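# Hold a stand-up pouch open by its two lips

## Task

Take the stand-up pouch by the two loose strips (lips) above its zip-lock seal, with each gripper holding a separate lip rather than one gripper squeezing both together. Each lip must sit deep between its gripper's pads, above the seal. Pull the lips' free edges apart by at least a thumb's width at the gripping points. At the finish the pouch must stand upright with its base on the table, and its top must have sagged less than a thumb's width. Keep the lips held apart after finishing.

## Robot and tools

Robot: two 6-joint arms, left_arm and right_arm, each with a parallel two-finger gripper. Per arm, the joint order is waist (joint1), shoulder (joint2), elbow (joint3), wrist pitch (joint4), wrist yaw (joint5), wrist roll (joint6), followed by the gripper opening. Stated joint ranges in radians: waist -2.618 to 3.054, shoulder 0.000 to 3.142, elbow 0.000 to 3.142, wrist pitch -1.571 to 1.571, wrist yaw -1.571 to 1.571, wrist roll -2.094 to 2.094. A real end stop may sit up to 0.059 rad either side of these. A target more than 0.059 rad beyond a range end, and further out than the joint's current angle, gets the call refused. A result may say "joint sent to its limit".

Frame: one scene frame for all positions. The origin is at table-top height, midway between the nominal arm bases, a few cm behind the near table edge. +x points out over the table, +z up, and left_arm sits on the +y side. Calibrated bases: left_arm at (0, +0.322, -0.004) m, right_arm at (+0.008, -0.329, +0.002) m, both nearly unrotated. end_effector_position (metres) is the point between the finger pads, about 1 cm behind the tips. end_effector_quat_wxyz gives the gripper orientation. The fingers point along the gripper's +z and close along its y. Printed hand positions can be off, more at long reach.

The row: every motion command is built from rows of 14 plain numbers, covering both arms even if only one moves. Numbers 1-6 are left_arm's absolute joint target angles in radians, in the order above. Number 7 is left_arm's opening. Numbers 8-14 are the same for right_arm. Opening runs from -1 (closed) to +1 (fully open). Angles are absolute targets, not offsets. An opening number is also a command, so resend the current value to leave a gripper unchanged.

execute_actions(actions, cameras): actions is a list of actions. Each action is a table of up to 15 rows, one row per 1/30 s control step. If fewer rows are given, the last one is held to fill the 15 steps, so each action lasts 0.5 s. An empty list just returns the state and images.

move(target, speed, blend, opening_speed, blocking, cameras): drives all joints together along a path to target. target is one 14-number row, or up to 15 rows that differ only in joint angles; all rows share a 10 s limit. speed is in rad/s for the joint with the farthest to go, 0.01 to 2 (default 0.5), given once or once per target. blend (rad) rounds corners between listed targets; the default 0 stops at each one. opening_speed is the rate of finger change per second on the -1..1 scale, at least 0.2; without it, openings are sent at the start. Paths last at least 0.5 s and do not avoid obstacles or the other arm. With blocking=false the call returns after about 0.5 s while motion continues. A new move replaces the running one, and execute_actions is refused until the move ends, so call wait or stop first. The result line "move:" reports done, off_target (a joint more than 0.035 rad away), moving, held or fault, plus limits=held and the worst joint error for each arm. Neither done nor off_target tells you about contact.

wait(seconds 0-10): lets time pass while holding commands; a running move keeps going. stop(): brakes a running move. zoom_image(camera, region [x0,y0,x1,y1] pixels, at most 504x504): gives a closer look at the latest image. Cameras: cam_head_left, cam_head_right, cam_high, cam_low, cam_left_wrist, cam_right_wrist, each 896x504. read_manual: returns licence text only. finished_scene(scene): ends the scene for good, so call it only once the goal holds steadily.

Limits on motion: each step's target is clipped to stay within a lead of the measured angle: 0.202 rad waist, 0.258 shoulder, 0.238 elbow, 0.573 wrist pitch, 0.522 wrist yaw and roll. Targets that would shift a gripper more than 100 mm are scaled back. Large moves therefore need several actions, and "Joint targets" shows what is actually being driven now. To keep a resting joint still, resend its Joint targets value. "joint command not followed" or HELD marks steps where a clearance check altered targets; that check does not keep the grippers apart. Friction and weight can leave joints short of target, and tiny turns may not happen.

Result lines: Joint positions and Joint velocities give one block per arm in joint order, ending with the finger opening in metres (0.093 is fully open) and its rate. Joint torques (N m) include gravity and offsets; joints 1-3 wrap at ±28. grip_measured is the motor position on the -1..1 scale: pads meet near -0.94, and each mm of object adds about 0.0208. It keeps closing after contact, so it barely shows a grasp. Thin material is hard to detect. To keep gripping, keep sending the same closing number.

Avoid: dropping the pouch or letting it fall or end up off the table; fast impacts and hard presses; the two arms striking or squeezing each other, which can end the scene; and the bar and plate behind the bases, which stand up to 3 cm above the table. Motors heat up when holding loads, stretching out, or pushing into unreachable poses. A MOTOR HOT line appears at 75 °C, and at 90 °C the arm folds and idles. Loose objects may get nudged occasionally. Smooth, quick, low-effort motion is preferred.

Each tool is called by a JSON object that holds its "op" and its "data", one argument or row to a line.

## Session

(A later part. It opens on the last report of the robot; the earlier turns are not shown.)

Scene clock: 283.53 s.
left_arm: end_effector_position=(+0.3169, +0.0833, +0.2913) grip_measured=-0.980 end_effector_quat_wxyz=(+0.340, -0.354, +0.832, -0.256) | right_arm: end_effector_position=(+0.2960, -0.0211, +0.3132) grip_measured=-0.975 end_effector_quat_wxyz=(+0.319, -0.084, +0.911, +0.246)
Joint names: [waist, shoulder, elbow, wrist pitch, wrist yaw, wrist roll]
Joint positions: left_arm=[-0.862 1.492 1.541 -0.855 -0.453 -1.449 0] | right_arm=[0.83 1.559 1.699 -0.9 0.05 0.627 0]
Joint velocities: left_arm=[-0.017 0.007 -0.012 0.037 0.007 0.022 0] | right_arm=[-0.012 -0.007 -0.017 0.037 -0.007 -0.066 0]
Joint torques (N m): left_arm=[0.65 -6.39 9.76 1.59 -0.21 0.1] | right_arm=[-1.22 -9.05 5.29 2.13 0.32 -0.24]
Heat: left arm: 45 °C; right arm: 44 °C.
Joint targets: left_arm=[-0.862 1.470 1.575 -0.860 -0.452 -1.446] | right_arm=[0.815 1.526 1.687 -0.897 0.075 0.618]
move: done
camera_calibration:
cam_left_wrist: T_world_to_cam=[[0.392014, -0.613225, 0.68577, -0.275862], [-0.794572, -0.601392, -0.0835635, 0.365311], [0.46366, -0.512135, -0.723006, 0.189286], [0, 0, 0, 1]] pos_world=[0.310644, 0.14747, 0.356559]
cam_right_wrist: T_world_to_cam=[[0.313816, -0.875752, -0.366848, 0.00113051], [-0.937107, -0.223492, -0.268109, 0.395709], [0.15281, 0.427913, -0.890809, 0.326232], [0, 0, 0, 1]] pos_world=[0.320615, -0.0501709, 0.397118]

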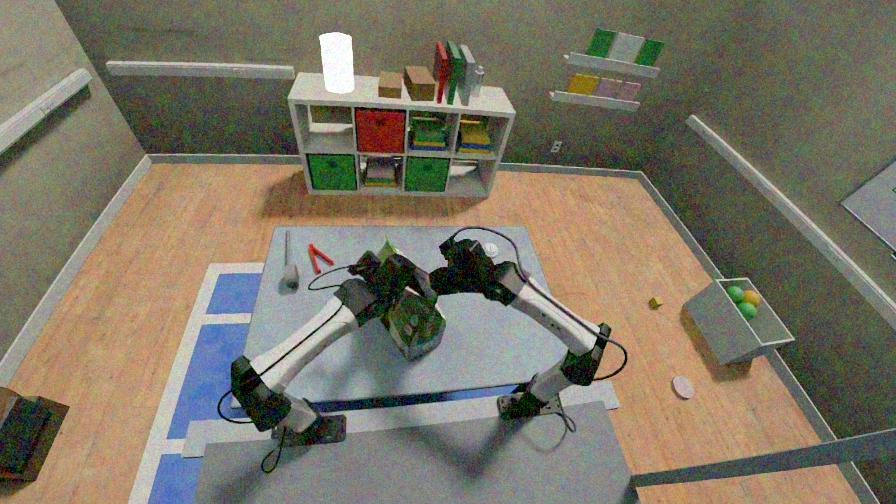

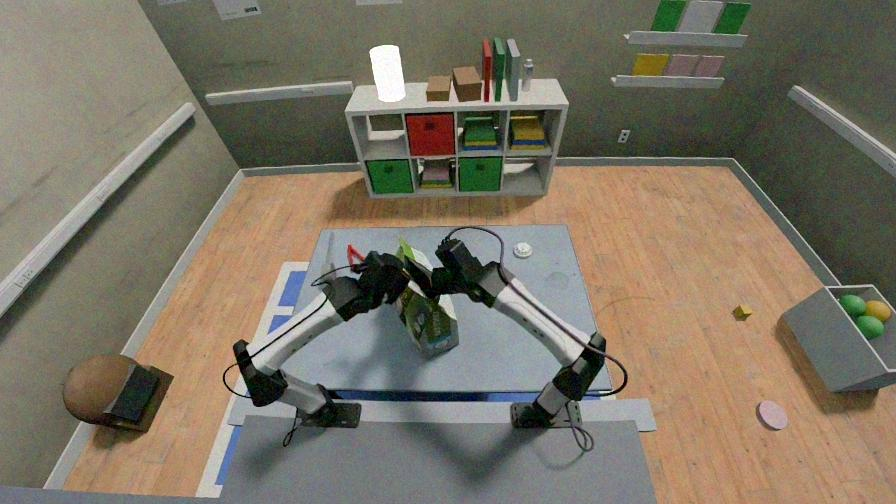

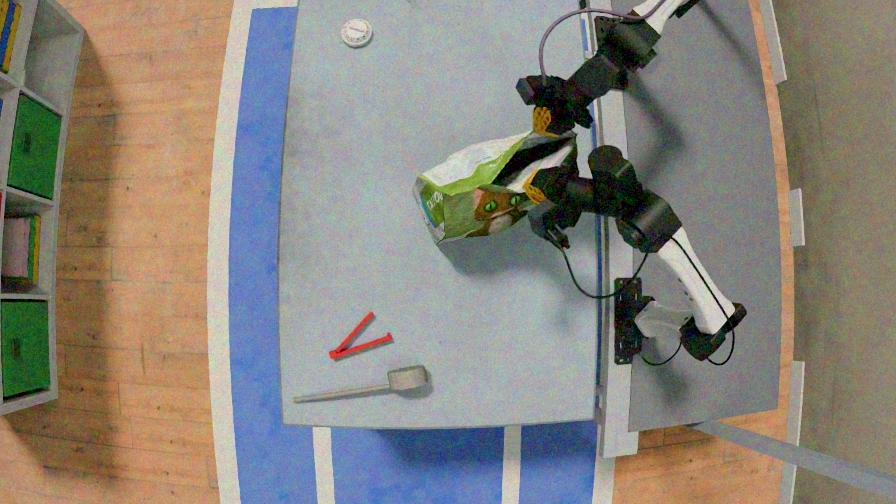

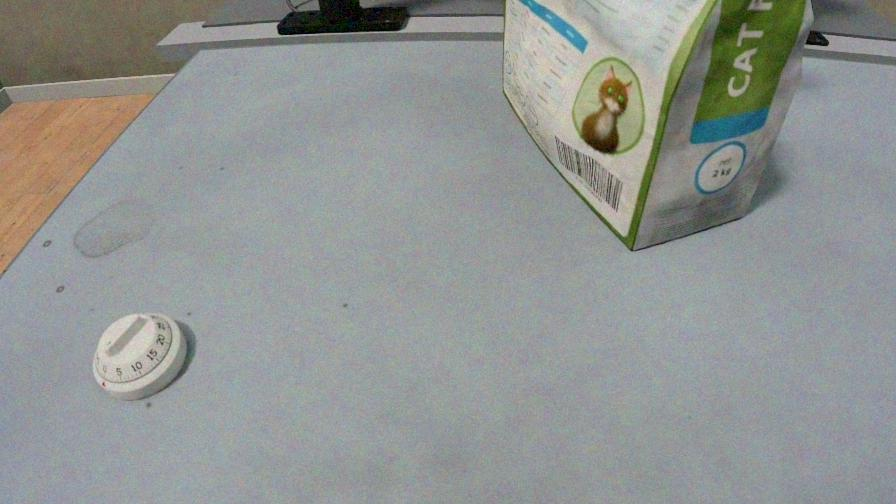

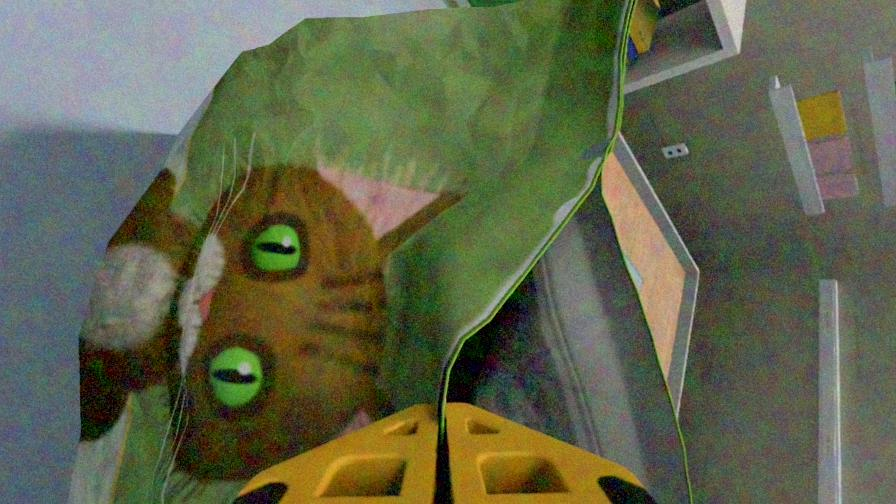

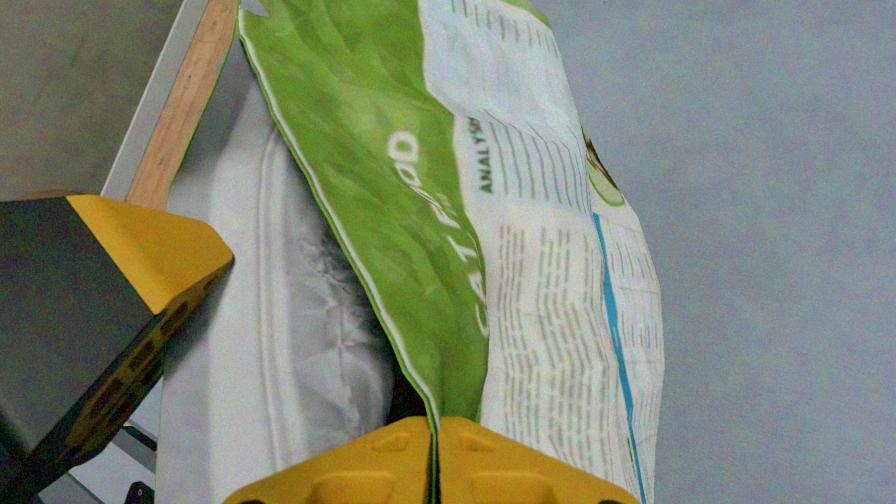

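{"op": "move", "data": {
  "target": [-0.872,1.50,1.635,-0.86,-0.452,-1.446,-1,0.83,1.535,1.70,-0.897,0.075,0.618,-1],
  "speed": 0.06
}}

{"op": "wait", "data": {
  "seconds": 1.5,
  "cameras": []
}}

Scene clock: 286.67 s.
left_arm: end_effector_position=(+0.3200, +0.0802, +0.3074) grip_measured=-0.980 end_effector_quat_wxyz=(+0.346, -0.355, +0.825, -0.271) | right_arm: end_effector_position=(+0.2963, -0.0218, +0.3130) grip_measured=-0.975 end_effector_quat_wxyz=(+0.320, -0.083, +0.912, +0.244)
Joint names: [waist, shoulder, elbow, wrist pitch, wrist yaw, wrist roll]
Joint positions: left_arm=[-0.862 1.501 1.592 -0.862 -0.454 -1.447 0] | right_arm=[0.83 1.559 1.699 -0.902 0.054 0.627 0]
Joint velocities: left_arm=[0.012 0.007 -0.002 0.037 0.022 -0.037 0] | right_arm=[0.007 0.012 0.012 0.037 0.022 -0.022 0]
Joint torques (N m): left_arm=[-0.12 -4.81 10.47 1.69 -0.21 0.06] | right_arm=[-0.06 -8.34 6.27 2.16 0.33 -0.29]
Heat: left arm: 45 °C; right arm: 44 °C.
Joint targets: left_arm=[-0.872 1.500 1.635 -0.860 -0.452 -1.446] | right_arm=[0.830 1.535 1.700 -0.897 0.075 0.618]
move: off_target (left_arm); left_arm: the elbow is farthest, 0.043 rad from its target
camera_calibration:
cam_left_wrist: T_world_to_cam=[[0.374924, -0.596384, 0.709759, -0.293217], [-0.79269, -0.60322, -0.0881321, 0.368223], [0.480702, -0.529577, -0.698909, 0.186459], [0, 0, 0, 1]] pos_world=[0.312189, 0.145994, 0.370883]
cam_right_wrist: T_world_to_cam=[[0.311492, -0.877826, -0.36386, 0.000047492], [-0.937505, -0.221393, -0.268459, 0.396079], [0.155104, 0.424743, -0.891928, 0.325862], [0, 0, 0, 1]] pos_world=[0.320769, -0.0506772, 0.396994]

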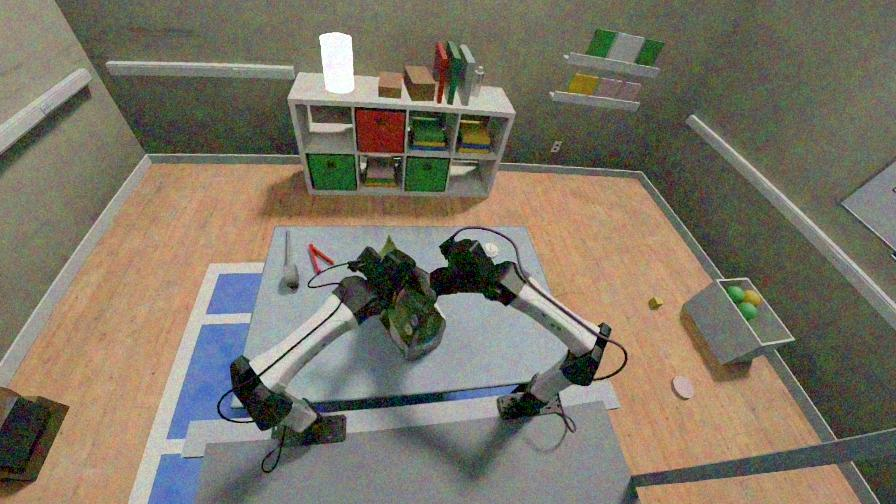

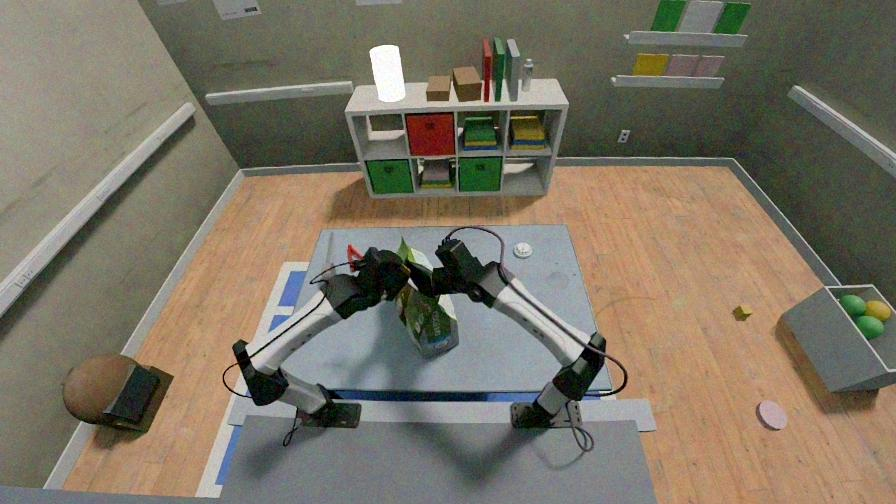

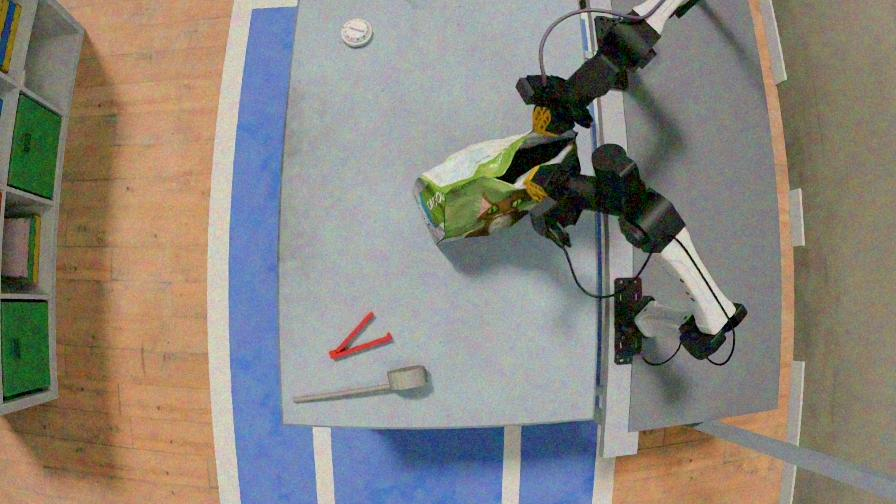

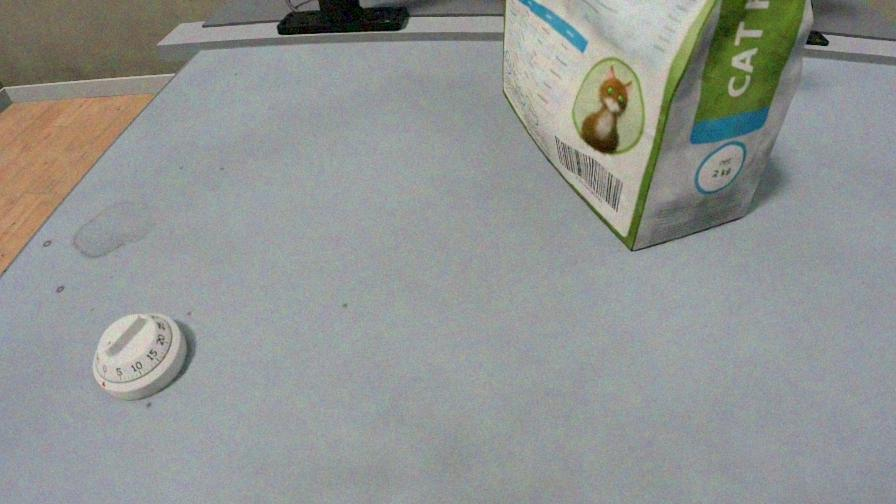

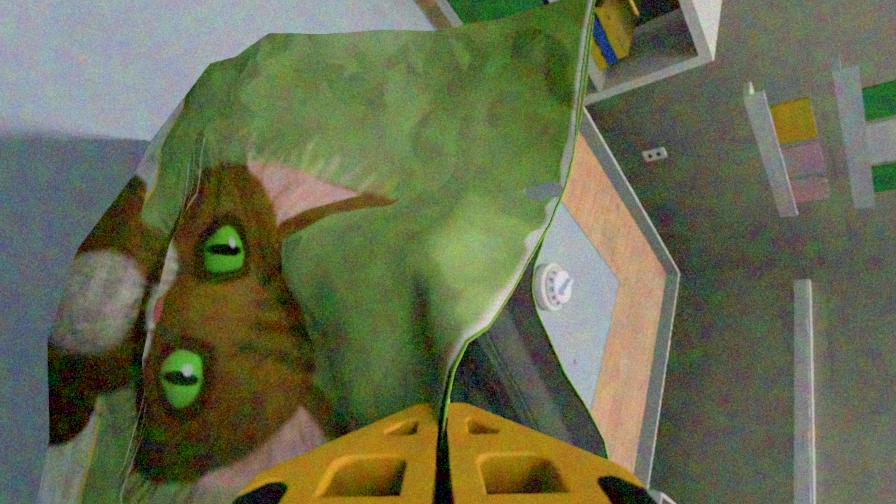

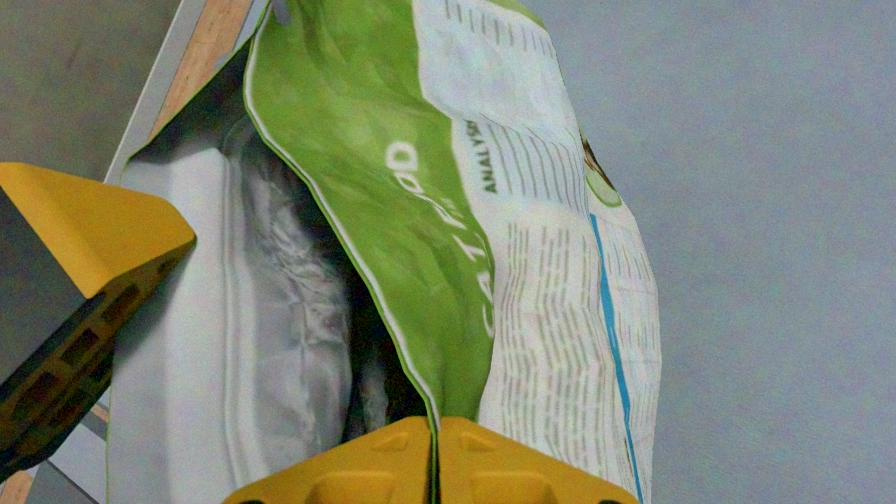

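Scene clock: 288.17 s.
left_arm: end_effector_position=(+0.3201, +0.0802, +0.3081) grip_measured=-0.980 end_effector_quat_wxyz=(+0.346, -0.355, +0.825, -0.272) | right_arm: end_effector_position=(+0.2966, -0.0221, +0.3130) grip_measured=-0.975 end_effector_quat_wxyz=(+0.320, -0.083, +0.912, +0.243)
Joint names: [waist, shoulder, elbow, wrist pitch, wrist yaw, wrist roll]
Joint positions: left_arm=[-0.862 1.501 1.594 -0.863 -0.454 -1.447 0] | right_arm=[0.83 1.559 1.699 -0.902 0.057 0.627 0]
Joint velocities: left_arm=[0.012 -0.007 -0.002 0.007 -0.022 -0.037 0] | right_arm=[-0.002 -0.017 -0.002 -0.037 0.081 0.022 0]
Joint torques (N m): left_arm=[-0.2 -4.75 10.19 1.69 -0.2 0.08] | right_arm=[0.01 -8.21 6.22 2.2 0.29 -0.27]
Heat: left arm: 46 °C; right arm: 44 °C.
Joint targets: left_arm=[-0.872 1.500 1.635 -0.860 -0.452 -1.446] | right_arm=[0.830 1.535 1.700 -0.897 0.075 0.618]
Tool commands: left_gripper/opening=-1.0 right_gripper/opening=-1.0
wait: 1.50 s; at rest by 0.17 s
No camera images: "cameras" was empty.

{"op": "finished_scene", "data": {
  "scene": 2
}}

The scene is finished.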